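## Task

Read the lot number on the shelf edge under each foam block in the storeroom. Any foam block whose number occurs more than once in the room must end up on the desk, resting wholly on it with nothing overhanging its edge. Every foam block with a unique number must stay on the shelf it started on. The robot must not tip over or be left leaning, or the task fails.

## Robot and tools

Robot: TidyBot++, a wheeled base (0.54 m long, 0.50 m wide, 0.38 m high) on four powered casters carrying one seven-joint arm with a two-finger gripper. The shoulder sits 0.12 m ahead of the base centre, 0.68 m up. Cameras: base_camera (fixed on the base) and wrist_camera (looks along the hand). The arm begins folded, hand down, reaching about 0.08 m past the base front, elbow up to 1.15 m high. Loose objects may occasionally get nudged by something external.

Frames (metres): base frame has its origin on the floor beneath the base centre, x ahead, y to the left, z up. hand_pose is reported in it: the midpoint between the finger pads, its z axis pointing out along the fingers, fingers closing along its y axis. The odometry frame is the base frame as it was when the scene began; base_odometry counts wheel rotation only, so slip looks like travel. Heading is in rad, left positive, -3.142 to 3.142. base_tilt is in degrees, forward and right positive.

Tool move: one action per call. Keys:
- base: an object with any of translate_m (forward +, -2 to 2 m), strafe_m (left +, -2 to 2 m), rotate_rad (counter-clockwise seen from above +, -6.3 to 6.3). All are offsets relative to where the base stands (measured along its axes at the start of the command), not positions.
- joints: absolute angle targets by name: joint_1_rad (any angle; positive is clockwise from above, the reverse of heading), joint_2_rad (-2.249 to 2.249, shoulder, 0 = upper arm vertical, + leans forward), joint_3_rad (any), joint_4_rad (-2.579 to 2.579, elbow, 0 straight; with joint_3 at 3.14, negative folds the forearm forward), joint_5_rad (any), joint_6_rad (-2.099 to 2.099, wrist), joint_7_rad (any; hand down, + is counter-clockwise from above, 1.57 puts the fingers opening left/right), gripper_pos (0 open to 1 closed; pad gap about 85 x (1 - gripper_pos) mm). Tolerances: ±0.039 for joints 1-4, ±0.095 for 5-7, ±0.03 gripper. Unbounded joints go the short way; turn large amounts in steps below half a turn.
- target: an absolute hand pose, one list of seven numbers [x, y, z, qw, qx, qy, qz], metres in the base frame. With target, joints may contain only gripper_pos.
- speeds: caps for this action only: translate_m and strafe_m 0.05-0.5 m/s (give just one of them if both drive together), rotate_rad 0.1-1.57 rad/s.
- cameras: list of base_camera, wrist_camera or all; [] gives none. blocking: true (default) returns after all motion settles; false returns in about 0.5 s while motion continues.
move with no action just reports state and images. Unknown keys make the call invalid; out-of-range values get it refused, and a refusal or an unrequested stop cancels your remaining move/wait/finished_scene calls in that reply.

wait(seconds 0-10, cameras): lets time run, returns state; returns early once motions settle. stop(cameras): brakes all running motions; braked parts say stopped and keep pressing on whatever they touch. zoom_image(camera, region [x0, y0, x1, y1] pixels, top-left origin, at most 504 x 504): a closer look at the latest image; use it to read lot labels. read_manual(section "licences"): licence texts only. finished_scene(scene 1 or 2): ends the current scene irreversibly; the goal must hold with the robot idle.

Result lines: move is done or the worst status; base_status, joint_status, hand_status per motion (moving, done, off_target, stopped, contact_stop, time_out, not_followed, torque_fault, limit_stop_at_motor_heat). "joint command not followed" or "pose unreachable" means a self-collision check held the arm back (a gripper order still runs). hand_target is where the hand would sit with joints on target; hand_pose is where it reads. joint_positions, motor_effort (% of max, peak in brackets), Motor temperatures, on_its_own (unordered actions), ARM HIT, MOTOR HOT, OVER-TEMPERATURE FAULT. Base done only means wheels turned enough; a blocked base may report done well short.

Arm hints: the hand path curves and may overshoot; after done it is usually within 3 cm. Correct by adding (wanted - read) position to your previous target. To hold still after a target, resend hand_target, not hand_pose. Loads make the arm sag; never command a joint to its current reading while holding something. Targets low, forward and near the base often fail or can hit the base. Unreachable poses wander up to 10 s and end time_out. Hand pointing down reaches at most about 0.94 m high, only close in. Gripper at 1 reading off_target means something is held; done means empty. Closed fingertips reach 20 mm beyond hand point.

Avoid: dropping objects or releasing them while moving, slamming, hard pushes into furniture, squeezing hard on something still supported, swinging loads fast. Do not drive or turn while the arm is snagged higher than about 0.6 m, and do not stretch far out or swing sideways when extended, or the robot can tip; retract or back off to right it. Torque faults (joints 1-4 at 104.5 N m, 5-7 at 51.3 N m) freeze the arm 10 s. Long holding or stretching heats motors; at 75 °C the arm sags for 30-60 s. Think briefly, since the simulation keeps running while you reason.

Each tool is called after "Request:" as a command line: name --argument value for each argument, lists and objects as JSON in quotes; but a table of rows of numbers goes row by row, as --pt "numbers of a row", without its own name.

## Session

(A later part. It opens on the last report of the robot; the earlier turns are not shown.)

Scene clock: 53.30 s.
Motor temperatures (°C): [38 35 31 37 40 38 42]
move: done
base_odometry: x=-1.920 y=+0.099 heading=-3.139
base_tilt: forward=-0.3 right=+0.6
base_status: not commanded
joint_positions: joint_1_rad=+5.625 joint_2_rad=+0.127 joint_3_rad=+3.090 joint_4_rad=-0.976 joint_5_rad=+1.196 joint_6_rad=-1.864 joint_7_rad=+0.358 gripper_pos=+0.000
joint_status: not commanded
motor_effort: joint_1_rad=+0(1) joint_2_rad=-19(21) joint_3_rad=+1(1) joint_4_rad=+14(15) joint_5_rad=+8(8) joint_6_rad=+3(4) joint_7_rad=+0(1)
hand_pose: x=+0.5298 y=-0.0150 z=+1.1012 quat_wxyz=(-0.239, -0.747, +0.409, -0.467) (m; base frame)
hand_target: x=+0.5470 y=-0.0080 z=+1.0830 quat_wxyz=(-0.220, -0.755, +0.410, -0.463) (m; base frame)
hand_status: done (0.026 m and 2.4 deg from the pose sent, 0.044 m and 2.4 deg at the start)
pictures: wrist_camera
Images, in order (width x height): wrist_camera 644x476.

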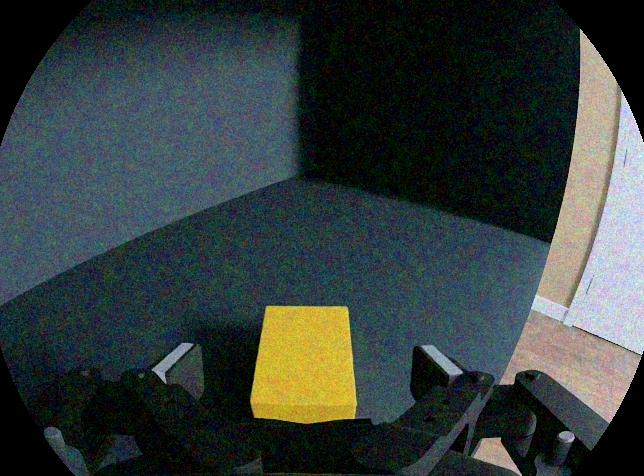

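Request:
move --target '[0.550, -0.013, 1.064, 0.22, 0.755, -0.41, 0.463]' --cameras '["wrist_camera"]'

Request:
move --joints '{"gripper_pos":0.8}' --cameras '["wrist_camera"]'

Scene clock: 54.87 s.
Motor temperatures (°C): [38 35 31 37 40 38 42]
move: done
base_odometry: x=-1.920 y=+0.099 heading=-3.139
base_tilt: forward=-0.3 right=+0.6
base_status: not commanded
joint_positions: joint_1_rad=+5.669 joint_2_rad=+0.122 joint_3_rad=+3.084 joint_4_rad=-1.066 joint_5_rad=+1.192 joint_6_rad=-1.824 joint_7_rad=+0.300 gripper_pos=+0.000
joint_status: not commanded
motor_effort: joint_1_rad=+0(1) joint_2_rad=-20(21) joint_3_rad=+0(1) joint_4_rad=+15(16) joint_5_rad=+8(9) joint_6_rad=+2(4) joint_7_rad=+0(1)
hand_pose: x=+0.5380 y=-0.0269 z=+1.0825 quat_wxyz=(-0.255, -0.739, +0.412, -0.468) (m; base frame)
hand_target: x=+0.5500 y=-0.0130 z=+1.0640 quat_wxyz=(-0.220, -0.755, +0.410, -0.463) (m; base frame)
hand_status: done (0.026 m and 4.5 deg from the pose sent, 0.042 m and 2.4 deg at the start)
pictures: wrist_camera
Images, in order (width x height): wrist_camera 644x476.

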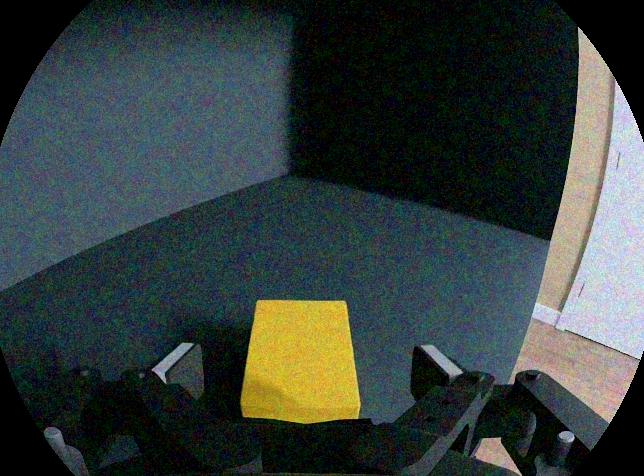

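Scene clock: 55.87 s.
Motor temperatures (°C): [38 35 31 37 40 38 42]
move: done
base_odometry: x=-1.920 y=+0.099 heading=-3.139
base_tilt: forward=-0.3 right=+0.6
base_status: not commanded
joint_positions: joint_1_rad=+5.669 joint_2_rad=+0.122 joint_3_rad=+3.084 joint_4_rad=-1.066 joint_5_rad=+1.192 joint_6_rad=-1.823 joint_7_rad=+0.299 gripper_pos=+0.800
joint_status: all done
motor_effort: joint_1_rad=+0(1) joint_2_rad=-19(20) joint_3_rad=+1(1) joint_4_rad=+15(16) joint_5_rad=+8(8) joint_6_rad=+3(3) joint_7_rad=+0(0)
hand_pose: x=+0.5382 y=-0.0268 z=+1.0826 quat_wxyz=(-0.255, -0.739, +0.413, -0.468) (m; base frame)
hand_target: x=+0.5500 y=-0.0130 z=+1.0640 quat_wxyz=(-0.220, -0.755, +0.410, -0.463) (m; base frame)
hand_status: not commanded
pictures: wrist_camera
Images, in order (width x height): wrist_camera 644x476.

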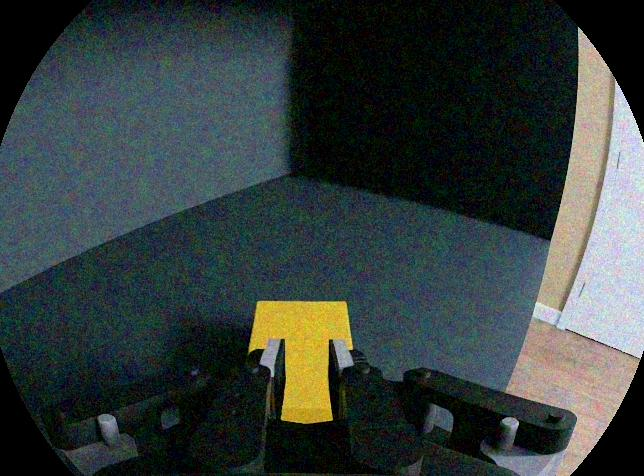

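Request:
move --joints '{"gripper_pos":0}' --cameras '[]'

Request:
move --target '[0.552, -0.006, 1.044, 0.22, 0.755, -0.41, 0.463]' --cameras '["wrist_camera"]'

Request:
move --target '[0.552, -0.002, 1.034, 0.22, 0.755, -0.41, 0.463]' --cameras '["wrist_camera"]'

Scene clock: 57.07 s.
Motor temperatures (°C): [38 35 31 37 40 38 42]
move: done
base_odometry: x=-1.920 y=+0.099 heading=-3.139
base_tilt: forward=-0.3 right=+0.6
base_status: not commanded
joint_positions: joint_1_rad=+5.669 joint_2_rad=+0.122 joint_3_rad=+3.084 joint_4_rad=-1.066 joint_5_rad=+1.192 joint_6_rad=-1.823 joint_7_rad=+0.299 gripper_pos=+0.000
joint_status: all done
motor_effort: joint_1_rad=+0(1) joint_2_rad=-19(20) joint_3_rad=+1(1) joint_4_rad=+15(16) joint_5_rad=+8(8) joint_6_rad=+3(3) joint_7_rad=+0(1)
hand_pose: x=+0.5383 y=-0.0268 z=+1.0826 quat_wxyz=(-0.255, -0.739, +0.412, -0.468) (m; base frame)
hand_target: x=+0.5500 y=-0.0130 z=+1.0640 quat_wxyz=(-0.220, -0.755, +0.410, -0.463) (m; base frame)
hand_status: not commanded
pictures: none
No camera images: "cameras" was empty.

Scene clock: 57.87 s.
Motor temperatures (°C): [38 35 31 37 40 38 42]
move: done
base_odometry: x=-1.920 y=+0.099 heading=-3.139
base_tilt: forward=-0.3 right=+0.6
base_status: not commanded
joint_positions: joint_1_rad=+5.672 joint_2_rad=+0.117 joint_3_rad=+3.067 joint_4_rad=-1.136 joint_5_rad=+1.187 joint_6_rad=-1.805 joint_7_rad=+0.231 gripper_pos=+0.000
joint_status: not commanded
motor_effort: joint_1_rad=-1(1) joint_2_rad=-20(21) joint_3_rad=+1(1) joint_4_rad=+16(17) joint_5_rad=+9(9) joint_6_rad=+2(3) joint_7_rad=+0(1)
hand_pose: x=+0.5409 y=-0.0206 z=+1.0650 quat_wxyz=(-0.255, -0.738, +0.411, -0.471) (m; base frame)
hand_target: x=+0.5520 y=-0.0060 z=+1.0440 quat_wxyz=(-0.220, -0.755, +0.410, -0.463) (m; base frame)
hand_status: done (0.028 m and 4.5 deg from the pose sent, 0.046 m and 4.4 deg at the start)
pictures: wrist_camera
Images, in order (width x height): wrist_camera 644x476.

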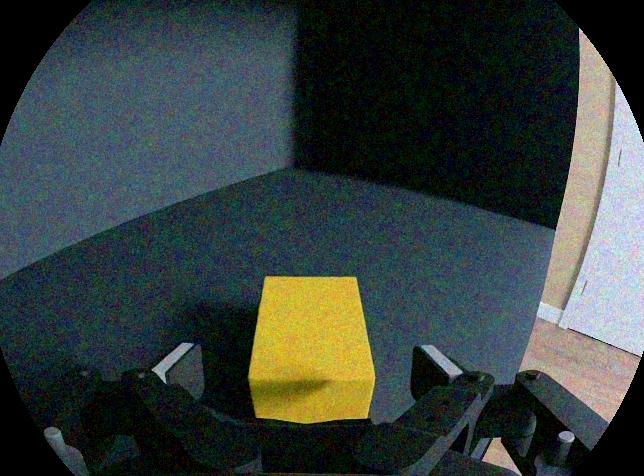

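Scene clock: 58.53 s.
Motor temperatures (°C): [38 35 31 37 40 38 42]
move: done
base_odometry: x=-1.920 y=+0.099 heading=-3.139
base_tilt: forward=-0.3 right=+0.6
base_status: not commanded
joint_positions: joint_1_rad=+5.674 joint_2_rad=+0.116 joint_3_rad=+3.055 joint_4_rad=-1.170 joint_5_rad=+1.185 joint_6_rad=-1.799 joint_7_rad=+0.194 gripper_pos=+0.000
joint_status: not commanded
motor_effort: joint_1_rad=+0(1) joint_2_rad=-20(21) joint_3_rad=+1(1) joint_4_rad=+16(17) joint_5_rad=+8(9) joint_6_rad=+2(3) joint_7_rad=+0(0)
hand_pose: x=+0.5417 y=-0.0166 z=+1.0557 quat_wxyz=(-0.254, -0.737, +0.411, -0.473) (m; base frame)
hand_target: x=+0.5520 y=-0.0020 z=+1.0340 quat_wxyz=(-0.220, -0.755, +0.410, -0.463) (m; base frame)
hand_status: done (0.028 m and 4.5 deg from the pose sent, 0.038 m and 4.5 deg at the start)
pictures: wrist_camera
Images, in order (width x height): wrist_camera 644x476.

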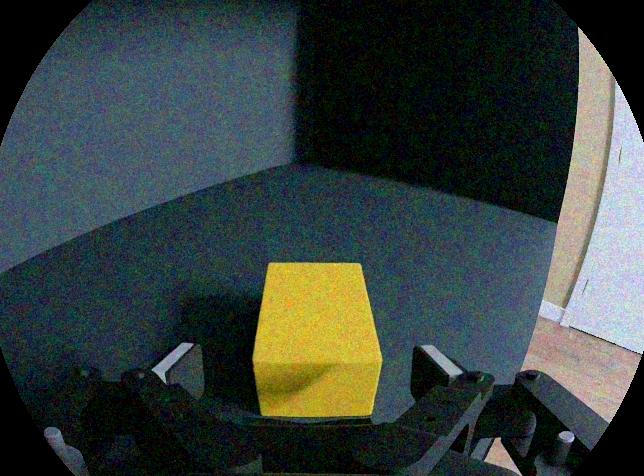

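Request:
move --target '[0.573, -0.028, 1.024, 0.22, 0.755, -0.41, 0.463]' --cameras '["wrist_camera"]'

Scene clock: 59.53 s.
Motor temperatures (°C): [38 35 31 37 40 38 42]
move: done
base_odometry: x=-1.920 y=+0.099 heading=-3.139
base_tilt: forward=-0.3 right=+0.6
base_status: not commanded
joint_positions: joint_1_rad=+5.748 joint_2_rad=+0.114 joint_3_rad=+3.066 joint_4_rad=-1.204 joint_5_rad=+1.162 joint_6_rad=-1.697 joint_7_rad=+0.194 gripper_pos=+0.000
joint_status: not commanded
motor_effort: joint_1_rad=+0(2) joint_2_rad=-21(21) joint_3_rad=+1(1) joint_4_rad=+16(17) joint_5_rad=+9(9) joint_6_rad=+2(3) joint_7_rad=+0(1)
hand_pose: x=+0.5646 y=-0.0366 z=+1.0472 quat_wxyz=(-0.248, -0.737, +0.409, -0.477) (m; base frame)
hand_target: x=+0.5730 y=-0.0280 z=+1.0240 quat_wxyz=(-0.220, -0.755, +0.410, -0.463) (m; base frame)
hand_status: done (0.026 m and 4.2 deg from the pose sent, 0.046 m and 4.5 deg at the start)
pictures: wrist_camera
Images, in order (width x height): wrist_camera 644x476.

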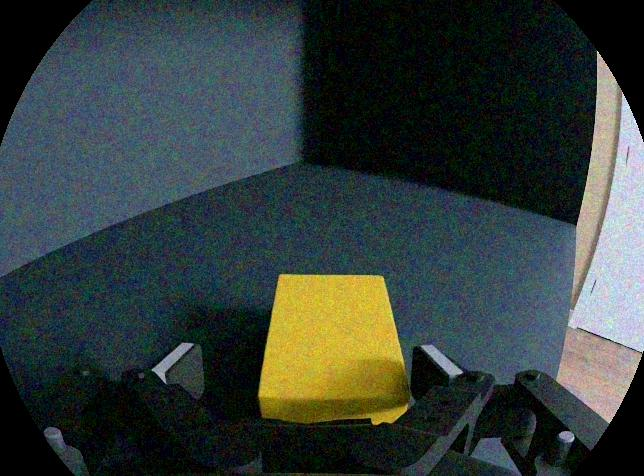

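Request:
move --target '[0.562, -0.036, 1.012, 0.22, 0.755, -0.41, 0.463]' --cameras '["wrist_camera"]'

Request:
move --joints '{"gripper_pos":0.55}' --cameras '["wrist_camera"]'

Scene clock: 60.57 s.
Motor temperatures (°C): [38 35 31 37 40 38 42]
move: done
base_odometry: x=-1.920 y=+0.099 heading=-3.139
base_tilt: forward=-0.3 right=+0.6
base_status: not commanded
joint_positions: joint_1_rad=+5.811 joint_2_rad=+0.080 joint_3_rad=+3.018 joint_4_rad=-1.285 joint_5_rad=+1.161 joint_6_rad=-1.678 joint_7_rad=+0.171 gripper_pos=+0.000
joint_status: not commanded
motor_effort: joint_1_rad=+0(1) joint_2_rad=-19(21) joint_3_rad=+0(1) joint_4_rad=+16(17) joint_5_rad=+9(9) joint_6_rad=+2(2) joint_7_rad=+0(0)
hand_pose: x=+0.5545 y=-0.0507 z=+1.0350 quat_wxyz=(-0.257, -0.737, +0.407, -0.474) (m; base frame)
hand_target: x=+0.5620 y=-0.0360 z=+1.0120 quat_wxyz=(-0.220, -0.755, +0.410, -0.463) (m; base frame)
hand_status: done (0.028 m and 4.9 deg from the pose sent, 0.035 m and 4.2 deg at the start)
pictures: wrist_camera
Images, in order (width x height): wrist_camera 644x476.

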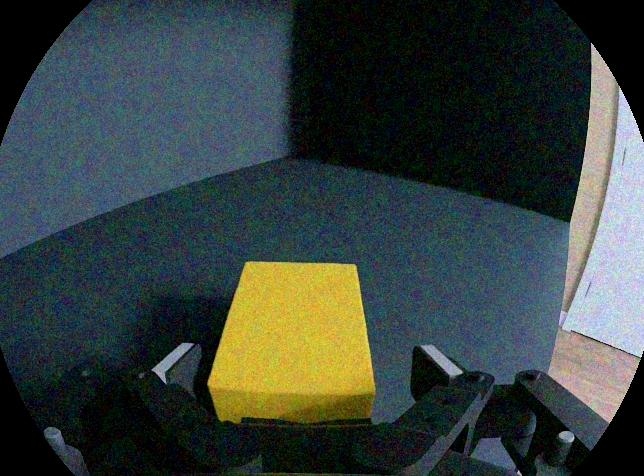

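Scene clock: 61.43 s.
Motor temperatures (°C): [38 35 31 37 40 38 42]
move: off_target
base_odometry: x=-1.920 y=+0.099 heading=-3.139
base_tilt: forward=-0.3 right=+0.6
base_status: not commanded
joint_positions: joint_1_rad=+5.812 joint_2_rad=+0.076 joint_3_rad=+3.017 joint_4_rad=-1.286 joint_5_rad=+1.158 joint_6_rad=-1.676 joint_7_rad=+0.171 gripper_pos=+0.411
joint_status: gripper_pos off_target (ended at +0.411, target +0.550)
motor_effort: joint_1_rad=-1(1) joint_2_rad=-18(20) joint_3_rad=+0(2) joint_4_rad=+16(17) joint_5_rad=+8(9) joint_6_rad=+2(2) joint_7_rad=+0(1)
hand_pose: x=+0.5537 y=-0.0505 z=+1.0358 quat_wxyz=(-0.254, -0.738, +0.407, -0.474) (m; base frame)
hand_target: x=+0.5620 y=-0.0360 z=+1.0120 quat_wxyz=(-0.220, -0.755, +0.410, -0.463) (m; base frame)
hand_status: not commanded
pictures: wrist_camera
Images, in order (width x height): wrist_camera 644x476.

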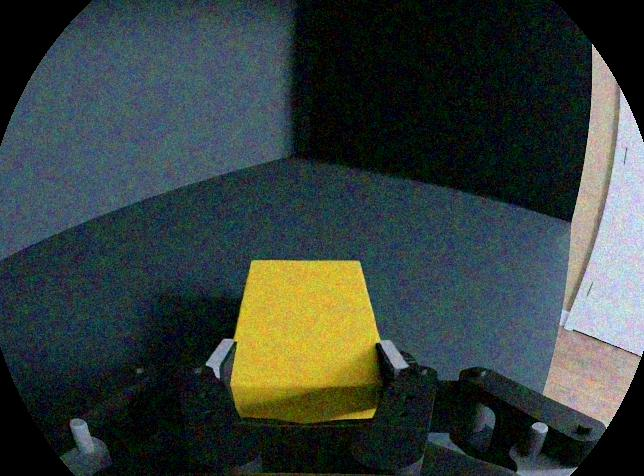

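Request:
move --joints '{"gripper_pos":0.7}' --cameras '[]'

Request:
move --target '[0.55, -0.02, 1.10, 0.22, 0.755, -0.41, 0.463]' --cameras '["wrist_camera"]'

Request:
move --base '{"translate_m":-0.6}'

Scene clock: 62.20 s.
Motor temperatures (°C): [38 35 31 37 40 38 42]
move: off_target
base_odometry: x=-1.920 y=+0.099 heading=-3.139
base_tilt: forward=-0.3 right=+0.6
base_status: not commanded
joint_positions: joint_1_rad=+5.812 joint_2_rad=+0.076 joint_3_rad=+3.017 joint_4_rad=-1.286 joint_5_rad=+1.158 joint_6_rad=-1.676 joint_7_rad=+0.171 gripper_pos=+0.411
joint_status: gripper_pos off_target (ended at +0.411, target +0.700)
motor_effort: joint_1_rad=+0(1) joint_2_rad=-18(19) joint_3_rad=+0(0) joint_4_rad=+15(17) joint_5_rad=+8(8) joint_6_rad=+1(2) joint_7_rad=+0(1)
hand_pose: x=+0.5537 y=-0.0505 z=+1.0358 quat_wxyz=(-0.254, -0.738, +0.407, -0.474) (m; base frame)
hand_target: x=+0.5620 y=-0.0360 z=+1.0120 quat_wxyz=(-0.220, -0.755, +0.410, -0.463) (m; base frame)
hand_status: not commanded
pictures: none
No camera images: "cameras" was empty.

Scene clock: 63.73 s.
Motor temperatures (°C): [38 35 31 37 40 38 42]
move: done
base_odometry: x=-1.920 y=+0.099 heading=-3.139
base_tilt: forward=-0.3 right=+0.6
base_status: not commanded
joint_positions: joint_1_rad=+5.652 joint_2_rad=+0.117 joint_3_rad=+3.142 joint_4_rad=-0.948 joint_5_rad=+1.158 joint_6_rad=-1.754 joint_7_rad=+0.344 gripper_pos=+0.411
joint_status: not commanded
motor_effort: joint_1_rad=-1(1) joint_2_rad=-19(21) joint_3_rad=+1(1) joint_4_rad=+15(18) joint_5_rad=+8(9) joint_6_rad=+4(5) joint_7_rad=+0(1)
hand_pose: x=+0.5533 y=-0.0284 z=+1.1169 quat_wxyz=(-0.201, -0.736, +0.419, -0.493) (m; base frame)
hand_target: x=+0.5500 y=-0.0200 z=+1.1000 quat_wxyz=(-0.220, -0.755, +0.410, -0.463) (m; base frame)
hand_status: done (0.019 m and 4.8 deg from the pose sent, 0.071 m and 4.6 deg at the start)
pictures: wrist_camera
Images, in order (width x height): wrist_camera 644x476.

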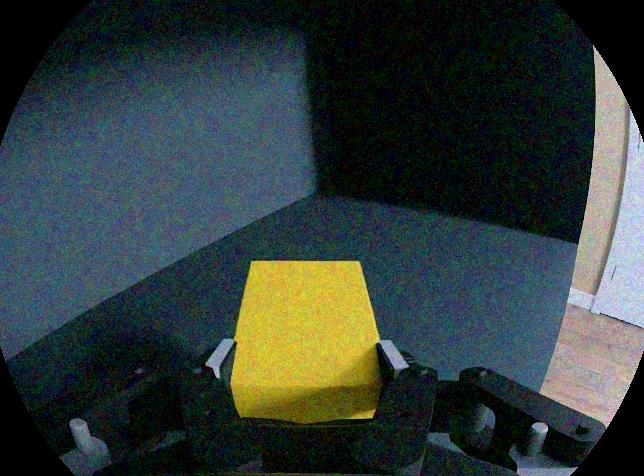

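Scene clock: 66.53 s.
Motor temperatures (°C): [38 35 31 37 40 38 42]
move: done
base_odometry: x=-1.319 y=+0.101 heading=-3.139
base_tilt: forward=-0.3 right=+0.6
base_status: done
joint_positions: joint_1_rad=+5.646 joint_2_rad=+0.131 joint_3_rad=+3.146 joint_4_rad=-0.946 joint_5_rad=+1.158 joint_6_rad=-1.761 joint_7_rad=+0.346 gripper_pos=+0.411
joint_status: not commanded
motor_effort: joint_1_rad=-1(3) joint_2_rad=-19(23) joint_3_rad=+1(2) joint_4_rad=+14(17) joint_5_rad=+8(9) joint_6_rad=+3(5) joint_7_rad=-1(1)
hand_pose: x=+0.5564 y=-0.0248 z=+1.1121 quat_wxyz=(-0.207, -0.738, +0.417, -0.489) (m; base frame)
hand_target: x=+0.5500 y=-0.0200 z=+1.1000 quat_wxyz=(-0.220, -0.755, +0.410, -0.463) (m; base frame)
hand_status: not commanded
pictures: base_camera, wrist_camera
Images, in order (width x height): base_camera 644x364, wrist_camera 644x476.

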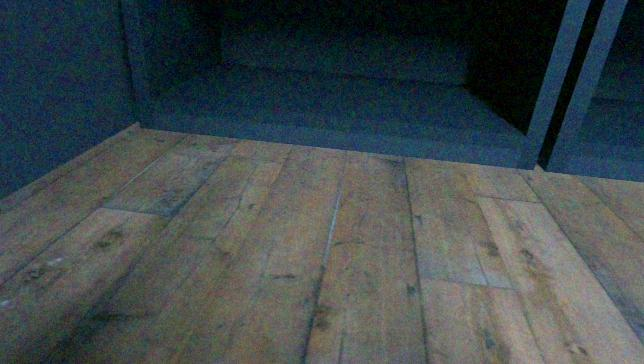

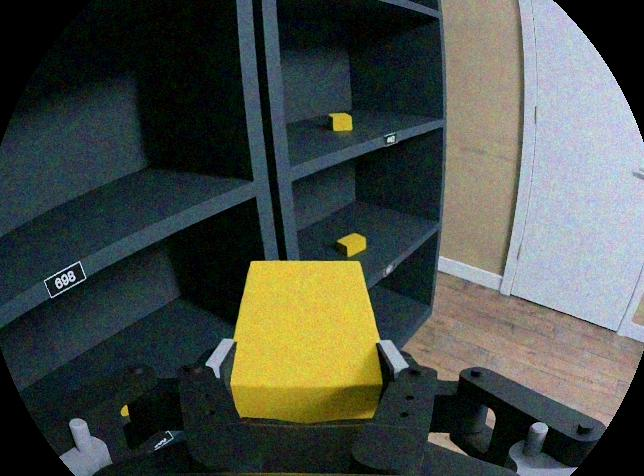

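Request:
move --base '{"translate_m":-1.25}' --target '[0.55, 0.0, 1.05, 0, 0.866, 0, 0.5]' --cameras '[]'

Request:
move --base '{"rotate_rad":-1.57}'

Scene clock: 70.83 s.
Motor temperatures (°C): [38 35 31 37 40 38 42]
move: done
base_odometry: x=-0.069 y=+0.105 heading=-3.137
base_tilt: forward=-0.4 right=+0.6
base_status: done
joint_positions: joint_1_rad=+6.255 joint_2_rad=-0.310 joint_3_rad=+3.146 joint_4_rad=-1.448 joint_5_rad=+0.072 joint_6_rad=-0.981 joint_7_rad=+1.528 gripper_pos=+0.411
joint_status: not commanded
motor_effort: joint_1_rad=-1(1) joint_2_rad=-9(23) joint_3_rad=+1(1) joint_4_rad=+21(21) joint_5_rad=+1(8) joint_6_rad=+8(9) joint_7_rad=+0(1)
hand_pose: x=+0.5419 y=-0.0077 z=+1.0524 quat_wxyz=(-0.019, -0.872, +0.006, -0.490) (m; base frame)
hand_target: x=+0.5500 y=+0.0000 z=+1.0500 quat_wxyz=(+0.000, -0.866, +0.000, -0.500) (m; base frame)
hand_status: done (0.011 m and 2.7 deg from the pose sent, 0.067 m and 55.9 deg at the start)
pictures: none
No camera images: "cameras" was empty.

Scene clock: 73.13 s.
Motor temperatures (°C): [38 35 31 37 40 38 42]
move: done
base_odometry: x=-0.069 y=+0.105 heading=+1.577
base_tilt: forward=-0.3 right=+0.6
base_status: done
joint_positions: joint_1_rad=+6.262 joint_2_rad=-0.310 joint_3_rad=+3.150 joint_4_rad=-1.449 joint_5_rad=+0.067 joint_6_rad=-0.978 joint_7_rad=+1.529 gripper_pos=+0.411
joint_status: not commanded
motor_effort: joint_1_rad=+0(2) joint_2_rad=-9(11) joint_3_rad=+0(3) joint_4_rad=+21(21) joint_5_rad=+1(2) joint_6_rad=+8(8) joint_7_rad=+0(1)
hand_pose: x=+0.5423 y=-0.0115 z=+1.0528 quat_wxyz=(-0.019, -0.871, +0.011, -0.490) (m; base frame)
hand_target: x=+0.5500 y=+0.0000 z=+1.0500 quat_wxyz=(+0.000, -0.866, +0.000, -0.500) (m; base frame)
hand_status: not commanded
pictures: base_camera, wrist_camera
Images, in order (width x height): base_camera 644x364, wrist_camera 644x476.

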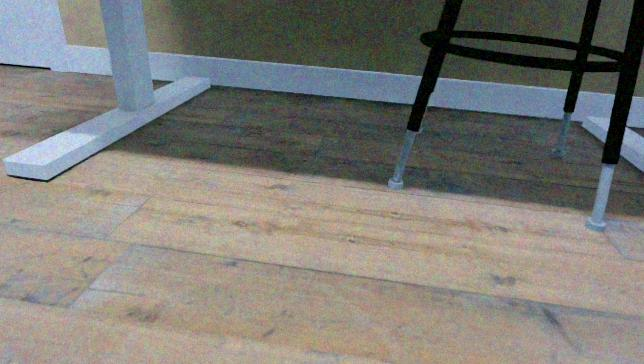

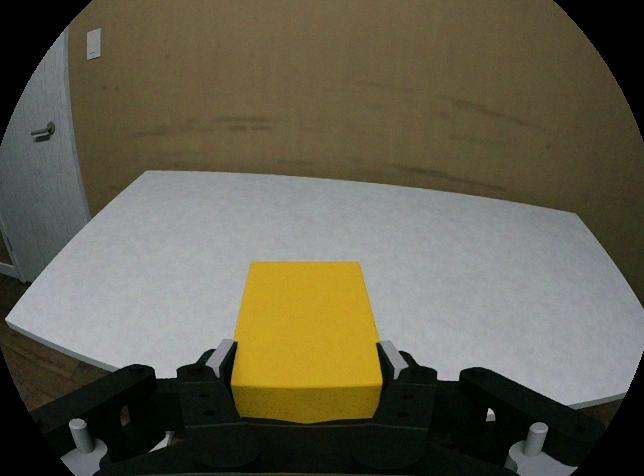

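Request:
move --base '{"translate_m":0.25}' --target '[0.7, 0.0, 0.95, 0, 0.866, 0, 0.5]' --cameras '[]'

Request:
move --target '[0.74, 0.0, 0.83, 0, 0.866, 0, 0.5]'

Scene clock: 75.37 s.
Motor temperatures (°C): [38 35 31 37 40 38 42]
move: done
base_odometry: x=-0.071 y=+0.355 heading=+1.576
base_tilt: forward=-0.3 right=+0.6
base_status: done
joint_positions: joint_1_rad=+6.262 joint_2_rad=-0.002 joint_3_rad=+3.150 joint_4_rad=-1.547 joint_5_rad=+0.063 joint_6_rad=-0.590 joint_7_rad=+1.536 gripper_pos=+0.411
joint_status: not commanded
motor_effort: joint_1_rad=+0(1) joint_2_rad=-21(28) joint_3_rad=+0(1) joint_4_rad=+22(24) joint_5_rad=+1(1) joint_6_rad=+7(9) joint_7_rad=+0(1)
hand_pose: x=+0.6955 y=-0.0023 z=+0.9446 quat_wxyz=(-0.016, -0.876, -0.004, -0.483) (m; base frame)
hand_target: x=+0.7000 y=+0.0000 z=+0.9500 quat_wxyz=(+0.000, -0.866, +0.000, -0.500) (m; base frame)
hand_status: done (0.007 m and 3.0 deg from the pose sent, 0.189 m and 2.8 deg at the start)
pictures: none
No camera images: "cameras" was empty.

Scene clock: 76.97 s.
Motor temperatures (°C): [38 35 31 37 40 38 42]
move: done
base_odometry: x=-0.071 y=+0.355 heading=+1.576
base_tilt: forward=-0.3 right=+0.6
base_status: not commanded
joint_positions: joint_1_rad=+6.269 joint_2_rad=+0.129 joint_3_rad=+3.150 joint_4_rad=-1.778 joint_5_rad=+0.050 joint_6_rad=-0.215 joint_7_rad=+1.549 gripper_pos=+0.411
joint_status: not commanded
motor_effort: joint_1_rad=+0(1) joint_2_rad=-25(28) joint_3_rad=+0(0) joint_4_rad=+21(23) joint_5_rad=+1(1) joint_6_rad=+8(9) joint_7_rad=+0(1)
hand_pose: x=+0.7352 y=+0.0017 z=+0.8320 quat_wxyz=(-0.010, -0.873, -0.012, -0.488) (m; base frame)
hand_target: x=+0.7400 y=+0.0000 z=+0.8300 quat_wxyz=(+0.000, -0.866, +0.000, -0.500) (m; base frame)
hand_status: done (0.005 m and 2.4 deg from the pose sent, 0.123 m and 3.0 deg at the start)
pictures: base_camera, wrist_camera
Images, in order (width x height): base_camera 644x364, wrist_camera 644x476.

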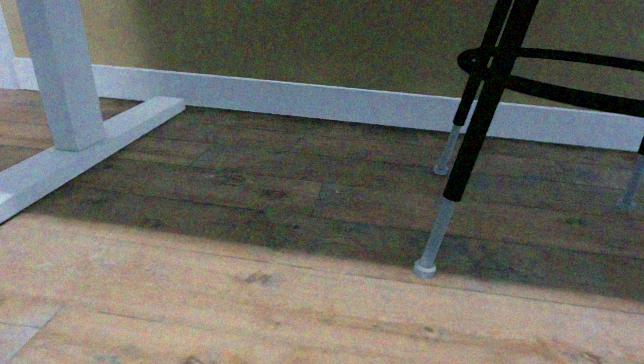

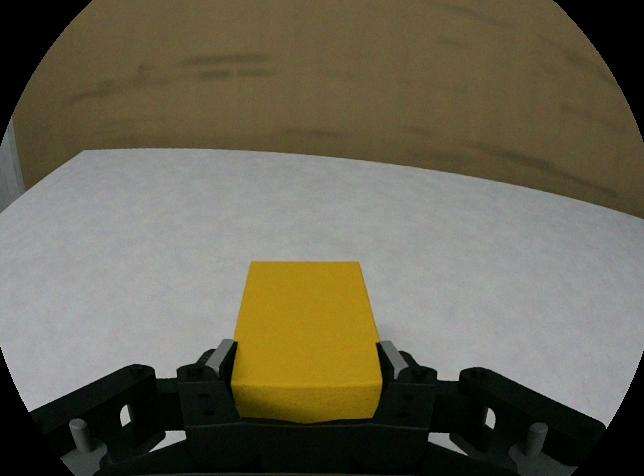

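Request:
move --target '[0.74, 0.0, 0.795, 0, 0.866, 0, 0.5]' --cameras '[]'

Request:
move --target '[0.74, 0.0, 0.78, 0, 0.866, 0, 0.5]' --cameras '["wrist_camera"]'

Request:
move --target '[0.74, 0.0, 0.768, 0, 0.866, 0, 0.5]' --cameras '["wrist_camera"]'

Scene clock: 78.33 s.
Motor temperatures (°C): [38 35 31 37 40 38 42]
move: done
base_odometry: x=-0.071 y=+0.355 heading=+1.576
base_tilt: forward=-0.3 right=+0.6
base_status: not commanded
joint_positions: joint_1_rad=+6.281 joint_2_rad=+0.155 joint_3_rad=+3.142 joint_4_rad=-1.853 joint_5_rad=+0.050 joint_6_rad=-0.097 joint_7_rad=+1.549 gripper_pos=+0.411
joint_status: not commanded
motor_effort: joint_1_rad=+0(1) joint_2_rad=-26(27) joint_3_rad=+0(0) joint_4_rad=+20(22) joint_5_rad=+1(1) joint_6_rad=+8(8) joint_7_rad=+0(1)
hand_pose: x=+0.7366 y=+0.0010 z=+0.8061 quat_wxyz=(-0.009, -0.869, -0.012, -0.495) (m; base frame)
hand_target: x=+0.7400 y=+0.0000 z=+0.7950 quat_wxyz=(+0.000, -0.866, +0.000, -0.500) (m; base frame)
hand_status: done (0.012 m and 1.8 deg from the pose sent, 0.037 m and 2.4 deg at the start)
pictures: none
No camera images: "cameras" was empty.

Scene clock: 79.07 s.
Motor temperatures (°C): [38 35 31 37 40 38 42]
move: done
base_odometry: x=-0.071 y=+0.355 heading=+1.576
base_tilt: forward=-0.3 right=+0.6
base_status: not commanded
joint_positions: joint_1_rad=+6.281 joint_2_rad=+0.169 joint_3_rad=+3.142 joint_4_rad=-1.883 joint_5_rad=+0.050 joint_6_rad=-0.043 joint_7_rad=+1.549 gripper_pos=+0.411
joint_status: not commanded
motor_effort: joint_1_rad=+0(1) joint_2_rad=-25(27) joint_3_rad=+0(0) joint_4_rad=+20(21) joint_5_rad=+1(1) joint_6_rad=+7(8) joint_7_rad=+0(1)
hand_pose: x=+0.7379 y=+0.0018 z=+0.7949 quat_wxyz=(-0.008, -0.866, -0.013, -0.499) (m; base frame)
hand_target: x=+0.7400 y=+0.0000 z=+0.7800 quat_wxyz=(+0.000, -0.866, +0.000, -0.500) (m; base frame)
hand_status: done (0.015 m and 1.7 deg from the pose sent, 0.026 m and 1.8 deg at the start)
pictures: wrist_camera
Images, in order (width x height): wrist_camera 644x476.

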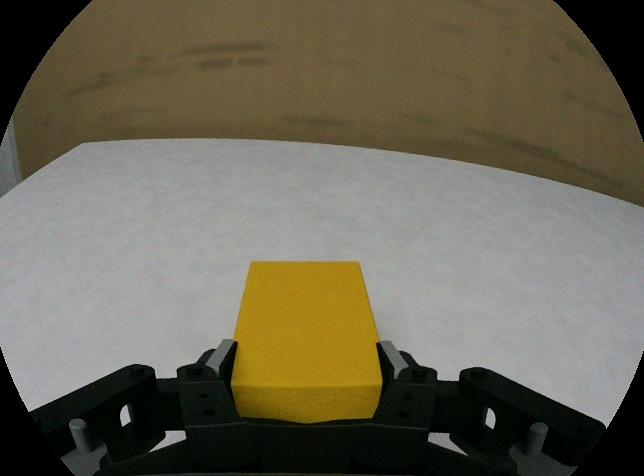

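Scene clock: 79.77 s.
Motor temperatures (°C): [38 35 31 37 40 38 42]
move: done
base_odometry: x=-0.071 y=+0.355 heading=+1.576
base_tilt: forward=-0.3 right=+0.6
base_status: not commanded
joint_positions: joint_1_rad=+6.281 joint_2_rad=+0.184 joint_3_rad=+3.142 joint_4_rad=-1.907 joint_5_rad=+0.050 joint_6_rad=-0.002 joint_7_rad=+1.549 gripper_pos=+0.411
joint_status: not commanded
motor_effort: joint_1_rad=+0(1) joint_2_rad=-25(27) joint_3_rad=+0(0) joint_4_rad=+21(21) joint_5_rad=+1(1) joint_6_rad=+8(8) joint_7_rad=+0(1)
hand_pose: x=+0.7386 y=+0.0025 z=+0.7837 quat_wxyz=(-0.007, -0.866, -0.013, -0.500) (m; base frame)
hand_target: x=+0.7400 y=+0.0000 z=+0.7680 quat_wxyz=(+0.000, -0.866, +0.000, -0.500) (m; base frame)
hand_status: done (0.016 m and 1.7 deg from the pose sent, 0.027 m and 1.7 deg at the start)
pictures: wrist_camera
Images, in order (width x height): wrist_camera 644x476.

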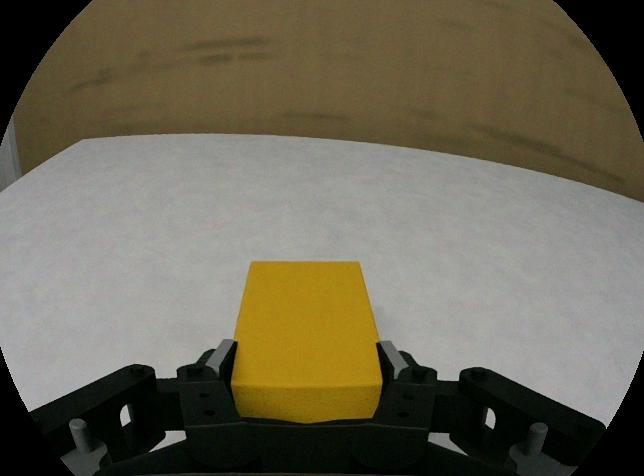

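Request:
move --target '[0.74, 0.0, 0.756, 0, 0.866, 0, 0.5]' --cameras '[]'

Request:
move --target '[0.74, 0.0, 0.744, 0, 0.866, 0, 0.5]' --cameras '["wrist_camera"]'

Request:
move --target '[0.74, 0.0, 0.734, 0, 0.866, 0, 0.5]' --cameras '["wrist_camera"]'

Scene clock: 80.80 s.
Motor temperatures (°C): [38 35 31 37 40 38 42]
move: done
base_odometry: x=-0.071 y=+0.355 heading=+1.576
base_tilt: forward=-0.3 right=+0.6
base_status: not commanded
joint_positions: joint_1_rad=+6.281 joint_2_rad=+0.200 joint_3_rad=+3.142 joint_4_rad=-1.930 joint_5_rad=+0.050 joint_6_rad=+0.041 joint_7_rad=+1.549 gripper_pos=+0.411
joint_status: not commanded
motor_effort: joint_1_rad=-1(1) joint_2_rad=-23(27) joint_3_rad=+0(0) joint_4_rad=+19(21) joint_5_rad=+1(1) joint_6_rad=+7(8) joint_7_rad=+0(0)
hand_pose: x=+0.7395 y=+0.0032 z=+0.7734 quat_wxyz=(-0.006, -0.864, -0.014, -0.502) (m; base frame)
hand_target: x=+0.7400 y=+0.0000 z=+0.7560 quat_wxyz=(+0.000, -0.866, +0.000, -0.500) (m; base frame)
hand_status: done (0.018 m and 1.7 deg from the pose sent, 0.028 m and 1.7 deg at the start)
pictures: none
No camera images: "cameras" was empty.

Scene clock: 81.40 s.
Motor temperatures (°C): [38 35 31 37 40 38 42]
move: done
base_odometry: x=-0.071 y=+0.355 heading=+1.576
base_tilt: forward=-0.3 right=+0.6
base_status: not commanded
joint_positions: joint_1_rad=+6.281 joint_2_rad=+0.207 joint_3_rad=+3.142 joint_4_rad=-1.948 joint_5_rad=+0.050 joint_6_rad=+0.087 joint_7_rad=+1.549 gripper_pos=+0.411
joint_status: not commanded
motor_effort: joint_1_rad=-1(2) joint_2_rad=-22(25) joint_3_rad=+0(1) joint_4_rad=+18(19) joint_5_rad=+1(1) joint_6_rad=+7(8) joint_7_rad=+0(0)
hand_pose: x=+0.7414 y=+0.0038 z=+0.7718 quat_wxyz=(-0.005, -0.859, -0.014, -0.511) (m; base frame)
hand_target: x=+0.7400 y=+0.0000 z=+0.7440 quat_wxyz=(+0.000, -0.866, +0.000, -0.500) (m; base frame)
hand_status: done (0.028 m and 2.3 deg from the pose sent, 0.030 m and 1.7 deg at the start)
pictures: wrist_camera
Images, in order (width x height): wrist_camera 644x476.

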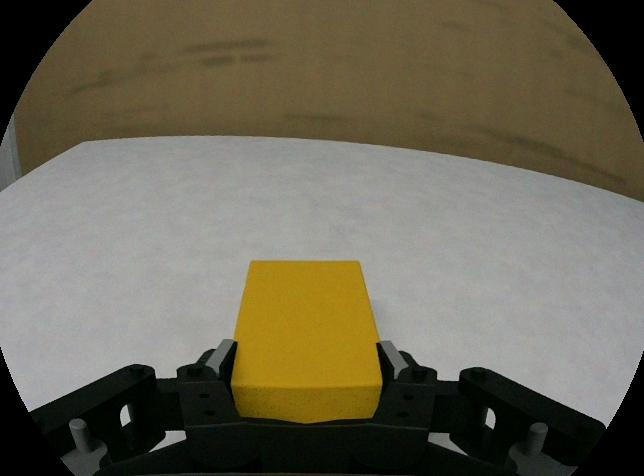

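Scene clock: 82.00 s.
Motor temperatures (°C): [38 35 31 37 40 38 42]
move: off_target
base_odometry: x=-0.071 y=+0.355 heading=+1.576
base_tilt: forward=-0.3 right=+0.6
base_status: not commanded
joint_positions: joint_1_rad=+6.281 joint_2_rad=+0.214 joint_3_rad=+3.142 joint_4_rad=-1.962 joint_5_rad=+0.050 joint_6_rad=+0.124 joint_7_rad=+1.549 gripper_pos=+0.411
joint_status: not commanded
motor_effort: joint_1_rad=-1(2) joint_2_rad=-21(24) joint_3_rad=+0(1) joint_4_rad=+17(19) joint_5_rad=+1(1) joint_6_rad=+7(8) joint_7_rad=+0(0)
hand_pose: x=+0.7428 y=+0.0044 z=+0.7700 quat_wxyz=(-0.004, -0.855, -0.014, -0.518) (m; base frame)
hand_target: x=+0.7400 y=+0.0000 z=+0.7340 quat_wxyz=(+0.000, -0.866, +0.000, -0.500) (m; base frame)
hand_status: off_target (0.036 m and 3.0 deg from the pose sent, 0.038 m and 2.3 deg at the start)
pictures: wrist_camera
Images, in order (width x height): wrist_camera 644x476.

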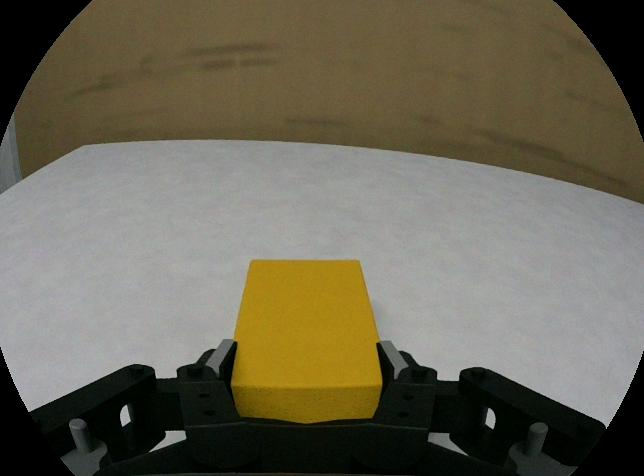

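Request:
move --target '[0.74, 0.0, 0.748, 0, 0.866, 0, 0.5]' --cameras '[]'

Request:
move --joints '{"gripper_pos":0.0}' --cameras '[]'

Request:
move --target '[0.6, 0.0, 0.90, 0, 0.866, 0, 0.5]'

Scene clock: 83.07 s.
Motor temperatures (°C): [38 35 31 37 40 38 42]
move: done
base_odometry: x=-0.071 y=+0.355 heading=+1.576
base_tilt: forward=-0.3 right=+0.6
base_status: not commanded
joint_positions: joint_1_rad=+6.281 joint_2_rad=+0.213 joint_3_rad=+3.142 joint_4_rad=-1.960 joint_5_rad=+0.050 joint_6_rad=+0.119 joint_7_rad=+1.549 gripper_pos=+0.411
joint_status: not commanded
motor_effort: joint_1_rad=+0(1) joint_2_rad=-23(24) joint_3_rad=+0(0) joint_4_rad=+18(18) joint_5_rad=+1(1) joint_6_rad=+7(7) joint_7_rad=+0(0)
hand_pose: x=+0.7429 y=+0.0044 z=+0.7704 quat_wxyz=(-0.004, -0.856, -0.014, -0.518) (m; base frame)
hand_target: x=+0.7400 y=+0.0000 z=+0.7480 quat_wxyz=(+0.000, -0.866, +0.000, -0.500) (m; base frame)
hand_status: done (0.023 m and 2.9 deg from the pose sent, 0.023 m and 3.0 deg at the start)
pictures: none
No camera images: "cameras" was empty.

Scene clock: 84.00 s.
Motor temperatures (°C): [38 35 31 37 40 38 42]
move: done
base_odometry: x=-0.071 y=+0.355 heading=+1.576
base_tilt: forward=-0.3 right=+0.6
base_status: not commanded
joint_positions: joint_1_rad=+6.281 joint_2_rad=+0.217 joint_3_rad=+3.142 joint_4_rad=-1.960 joint_5_rad=+0.050 joint_6_rad=+0.119 joint_7_rad=+1.549 gripper_pos=+0.000
joint_status: all done
motor_effort: joint_1_rad=-1(1) joint_2_rad=-26(27) joint_3_rad=+0(0) joint_4_rad=+19(19) joint_5_rad=+1(1) joint_6_rad=+8(8) joint_7_rad=+0(1)
hand_pose: x=+0.7432 y=+0.0044 z=+0.7684 quat_wxyz=(-0.004, -0.856, -0.014, -0.516) (m; base frame)
hand_target: x=+0.7400 y=+0.0000 z=+0.7480 quat_wxyz=(+0.000, -0.866, +0.000, -0.500) (m; base frame)
hand_status: not commanded
pictures: none
No camera images: "cameras" was empty.

Scene clock: 86.00 s.
Motor temperatures (°C): [38 35 31 37 40 38 42]
move: done
base_odometry: x=-0.071 y=+0.355 heading=+1.576
base_tilt: forward=-0.3 right=+0.6
base_status: not commanded
joint_positions: joint_1_rad=+6.281 joint_2_rad=-0.239 joint_3_rad=+3.142 joint_4_rad=-1.937 joint_5_rad=+0.050 joint_6_rad=-0.363 joint_7_rad=+1.549 gripper_pos=+0.000
joint_status: not commanded
motor_effort: joint_1_rad=+0(1) joint_2_rad=-12(28) joint_3_rad=+0(1) joint_4_rad=+22(23) joint_5_rad=+1(1) joint_6_rad=+8(9) joint_7_rad=+0(1)
hand_pose: x=+0.6058 y=-0.0033 z=+0.9043 quat_wxyz=(-0.014, -0.857, -0.007, -0.515) (m; base frame)
hand_target: x=+0.6000 y=+0.0000 z=+0.9000 quat_wxyz=(+0.000, -0.866, +0.000, -0.500) (m; base frame)
hand_status: done (0.008 m and 2.6 deg from the pose sent, 0.195 m and 2.7 deg at the start)
pictures: base_camera, wrist_camera
Images, in order (width x height): base_camera 644x364, wrist_camera 644x476.

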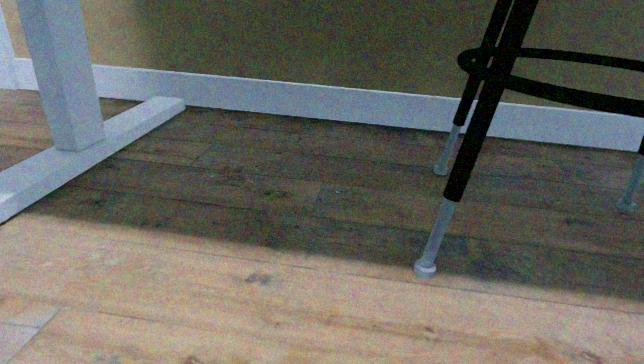

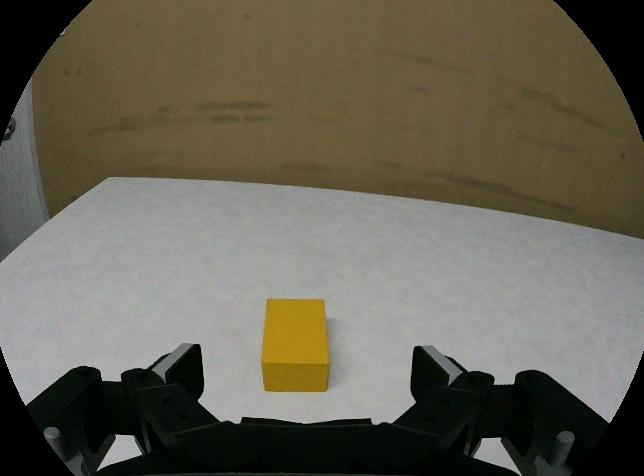

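Request:
move --base '{"translate_m":-0.335}' --cameras '[]'

Request:
move --base '{"rotate_rad":1.566}' --target '[0.6, -0.05, 0.75, 0.0998, 0.866, -0.192, 0.451]' --cameras '[]'

Request:
move --base '{"translate_m":1.33}' --target '[0.726, -0.072, 0.68, 0.0998, 0.866, -0.192, 0.451]'

Scene clock: 89.10 s.
Motor temperatures (°C): [38 35 31 37 40 38 42]
move: done
base_odometry: x=-0.069 y=+0.020 heading=+1.576
base_tilt: forward=-0.4 right=+0.6
base_status: done
joint_positions: joint_1_rad=+6.280 joint_2_rad=-0.251 joint_3_rad=+3.144 joint_4_rad=-1.935 joint_5_rad=+0.050 joint_6_rad=-0.370 joint_7_rad=+1.549 gripper_pos=+0.000
joint_status: not commanded
motor_effort: joint_1_rad=+0(1) joint_2_rad=-12(16) joint_3_rad=+0(2) joint_4_rad=+21(23) joint_5_rad=+1(1) joint_6_rad=+8(9) joint_7_rad=-1(1)
hand_pose: x=+0.6026 y=-0.0041 z=+0.9098 quat_wxyz=(-0.014, -0.855, -0.006, -0.518) (m; base frame)
hand_target: x=+0.6000 y=+0.0000 z=+0.9000 quat_wxyz=(+0.000, -0.866, +0.000, -0.500) (m; base frame)
hand_status: not commanded
pictures: none
No camera images: "cameras" was empty.

Scene clock: 91.90 s.
Motor temperatures (°C): [38 35 30 37 40 38 42]
move: done
base_odometry: x=-0.069 y=+0.020 heading=+3.141
base_tilt: forward=-0.3 right=+0.6
base_status: done
joint_positions: joint_1_rad=+7.834 joint_2_rad=-0.360 joint_3_rad=+1.786 joint_4_rad=-2.114 joint_5_rad=-0.166 joint_6_rad=-0.210 joint_7_rad=+1.416 gripper_pos=+0.000
joint_status: not commanded
motor_effort: joint_1_rad=+0(3) joint_2_rad=+6(13) joint_3_rad=+7(8) joint_4_rad=+19(23) joint_5_rad=+1(2) joint_6_rad=+7(9) joint_7_rad=+0(1)
hand_pose: x=+0.5988 y=-0.0516 z=+0.7543 quat_wxyz=(-0.119, -0.880, +0.151, -0.434) (m; base frame)
hand_target: x=+0.6000 y=-0.0500 z=+0.7500 quat_wxyz=(-0.100, -0.866, +0.192, -0.451) (m; base frame)
hand_status: done (0.005 m and 5.8 deg from the pose sent, 0.166 m and 26.0 deg at the start)
pictures: none
No camera images: "cameras" was empty.

Scene clock: 95.93 s.
Motor temperatures (°C): [38 35 30 37 40 38 42]
move: done
base_odometry: x=-1.399 y=+0.020 heading=-3.141
base_tilt: forward=-0.3 right=+0.6
base_status: done
joint_positions: joint_1_rad=+8.733 joint_2_rad=-0.470 joint_3_rad=+0.906 joint_4_rad=-1.960 joint_5_rad=-0.166 joint_6_rad=-0.014 joint_7_rad=+1.256 gripper_pos=+0.000
joint_status: not commanded
motor_effort: joint_1_rad=-1(1) joint_2_rad=+24(26) joint_3_rad=+7(8) joint_4_rad=+16(20) joint_5_rad=+1(1) joint_6_rad=+7(8) joint_7_rad=+0(1)
hand_pose: x=+0.7105 y=-0.0737 z=+0.6755 quat_wxyz=(-0.095, -0.872, +0.208, -0.433) (m; base frame)
hand_target: x=+0.7260 y=-0.0720 z=+0.6800 quat_wxyz=(-0.100, -0.866, +0.192, -0.451) (m; base frame)
hand_status: done (0.016 m and 2.9 deg from the pose sent, 0.149 m and 5.8 deg at the start)
pictures: base_camera, wrist_camera
Images, in order (width x height): base_camera 644x364, wrist_camera 644x476.

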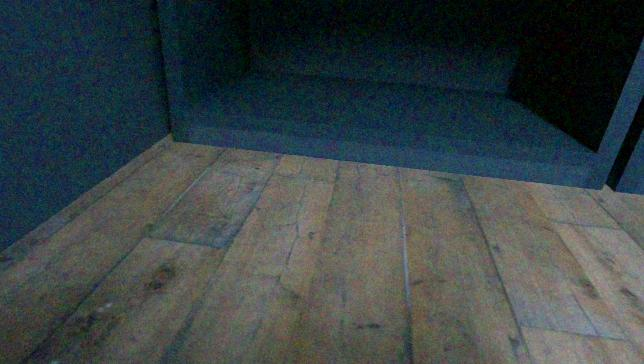

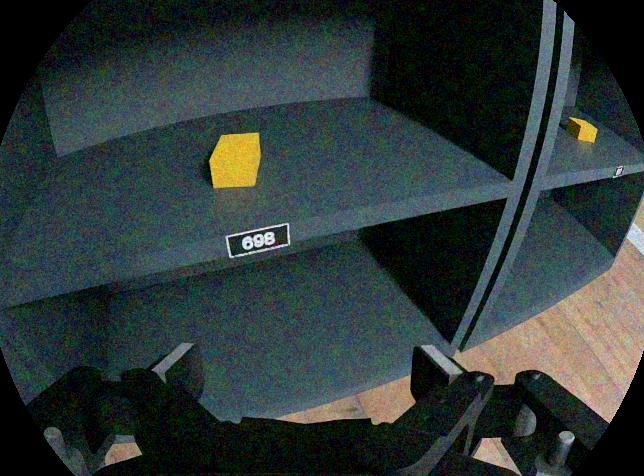

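Request:
move --base '{"translate_m":0.3}' --target '[0.71, -0.11, 0.68, 0.0998, 0.866, -0.192, 0.451]' --cameras '["wrist_camera"]'

Scene clock: 98.37 s.
Motor temperatures (°C): [38 35 30 37 40 38 42]
move: done
base_odometry: x=-1.699 y=+0.020 heading=-3.139
base_tilt: forward=-0.3 right=+0.6
base_status: done
joint_positions: joint_1_rad=+8.865 joint_2_rad=-0.434 joint_3_rad=+0.842 joint_4_rad=-1.980 joint_5_rad=+0.118 joint_6_rad=+0.047 joint_7_rad=+1.052 gripper_pos=+0.000
joint_status: not commanded
motor_effort: joint_1_rad=+0(2) joint_2_rad=+24(26) joint_3_rad=+6(8) joint_4_rad=+17(18) joint_5_rad=+1(1) joint_6_rad=+6(8) joint_7_rad=+0(1)
hand_pose: x=+0.7083 y=-0.1153 z=+0.6831 quat_wxyz=(-0.104, -0.865, +0.209, -0.444) (m; base frame)
hand_target: x=+0.7100 y=-0.1100 z=+0.6800 quat_wxyz=(-0.100, -0.866, +0.192, -0.451) (m; base frame)
hand_status: done (0.006 m and 2.2 deg from the pose sent, 0.037 m and 2.9 deg at the start)
pictures: wrist_camera
Images, in order (width x height): wrist_camera 644x476.

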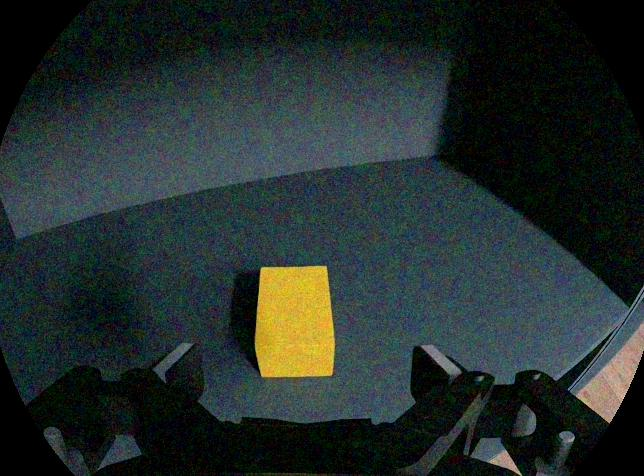

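Request:
move --target '[0.775, -0.128, 0.625, 0.0998, 0.866, -0.192, 0.451]' --cameras '["wrist_camera"]'

Scene clock: 100.20 s.
Motor temperatures (°C): [38 35 30 37 40 38 42]
move: done
base_odometry: x=-1.699 y=+0.020 heading=-3.139
base_tilt: forward=-0.3 right=+0.6
base_status: not commanded
joint_positions: joint_1_rad=+9.030 joint_2_rad=-0.626 joint_3_rad=+0.731 joint_4_rad=-1.880 joint_5_rad=+0.317 joint_6_rad=+0.130 joint_7_rad=+0.785 gripper_pos=+0.000
joint_status: not commanded
motor_effort: joint_1_rad=+0(1) joint_2_rad=+30(32) joint_3_rad=+8(8) joint_4_rad=+15(18) joint_5_rad=+0(1) joint_6_rad=+5(7) joint_7_rad=+0(1)
hand_pose: x=+0.7573 y=-0.1384 z=+0.6249 quat_wxyz=(-0.111, -0.866, +0.217, -0.437) (m; base frame)
hand_target: x=+0.7750 y=-0.1280 z=+0.6250 quat_wxyz=(-0.100, -0.866, +0.192, -0.451) (m; base frame)
hand_status: done (0.021 m and 3.6 deg from the pose sent, 0.089 m and 2.2 deg at the start)
pictures: wrist_camera
Images, in order (width x height): wrist_camera 644x476.

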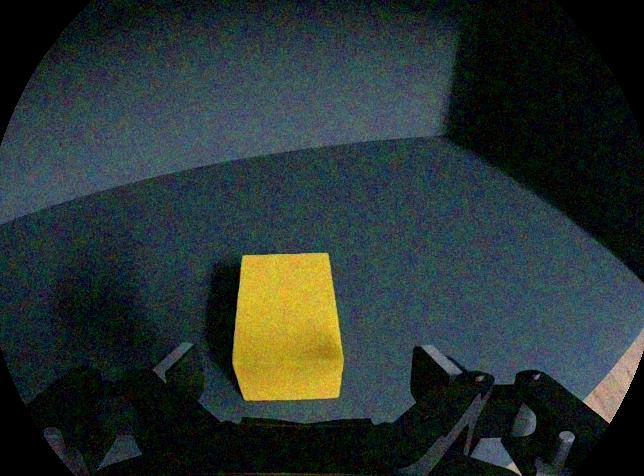

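Request:
move --target '[0.800, -0.126, 0.61, 0.0998, 0.866, -0.192, 0.451]' --cameras '[]'

Request:
move --target '[0.826, -0.138, 0.596, 0.0998, 0.866, -0.192, 0.451]' --cameras '["wrist_camera"]'

Scene clock: 101.27 s.
Motor temperatures (°C): [38 35 30 37 40 38 42]
move: done
base_odometry: x=-1.699 y=+0.020 heading=-3.139
base_tilt: forward=-0.3 right=+0.6
base_status: not commanded
joint_positions: joint_1_rad=+9.068 joint_2_rad=-0.678 joint_3_rad=+0.682 joint_4_rad=-1.803 joint_5_rad=+0.318 joint_6_rad=+0.130 joint_7_rad=+0.785 gripper_pos=+0.000
joint_status: not commanded
motor_effort: joint_1_rad=-1(1) joint_2_rad=+33(34) joint_3_rad=+8(9) joint_4_rad=+15(16) joint_5_rad=+0(0) joint_6_rad=+5(6) joint_7_rad=+0(0)
hand_pose: x=+0.7887 y=-0.1305 z=+0.6172 quat_wxyz=(-0.106, -0.866, +0.203, -0.444) (m; base frame)
hand_target: x=+0.8000 y=-0.1260 z=+0.6100 quat_wxyz=(-0.100, -0.866, +0.192, -0.451) (m; base frame)
hand_status: done (0.014 m and 1.7 deg from the pose sent, 0.047 m and 3.6 deg at the start)
pictures: none
No camera images: "cameras" was empty.

Scene clock: 102.17 s.
Motor temperatures (°C): [38 35 30 37 40 38 42]
move: done
base_odometry: x=-1.699 y=+0.020 heading=-3.139
base_tilt: forward=-0.3 right=+0.6
base_status: not commanded
joint_positions: joint_1_rad=+9.144 joint_2_rad=-0.730 joint_3_rad=+0.620 joint_4_rad=-1.721 joint_5_rad=+0.318 joint_6_rad=+0.130 joint_7_rad=+0.790 gripper_pos=+0.000
joint_status: not commanded
motor_effort: joint_1_rad=+0(2) joint_2_rad=+35(37) joint_3_rad=+8(8) joint_4_rad=+15(16) joint_5_rad=+0(0) joint_6_rad=+6(6) joint_7_rad=+0(1)
hand_pose: x=+0.8173 y=-0.1406 z=+0.6068 quat_wxyz=(-0.103, -0.865, +0.201, -0.448) (m; base frame)
hand_target: x=+0.8260 y=-0.1380 z=+0.5960 quat_wxyz=(-0.100, -0.866, +0.192, -0.451) (m; base frame)
hand_status: done (0.014 m and 1.2 deg from the pose sent, 0.044 m and 1.7 deg at the start)
pictures: wrist_camera
Images, in order (width x height): wrist_camera 644x476.

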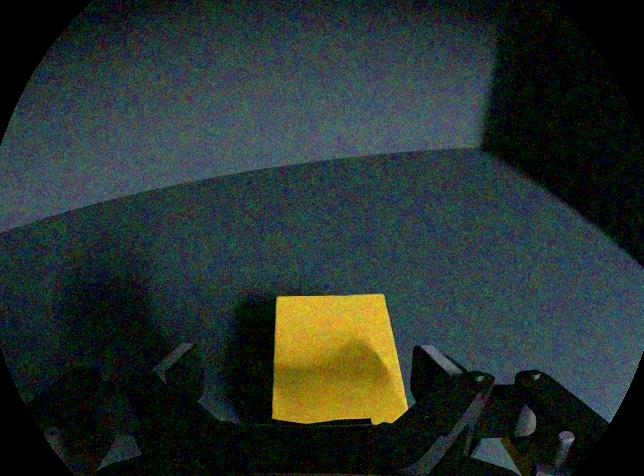

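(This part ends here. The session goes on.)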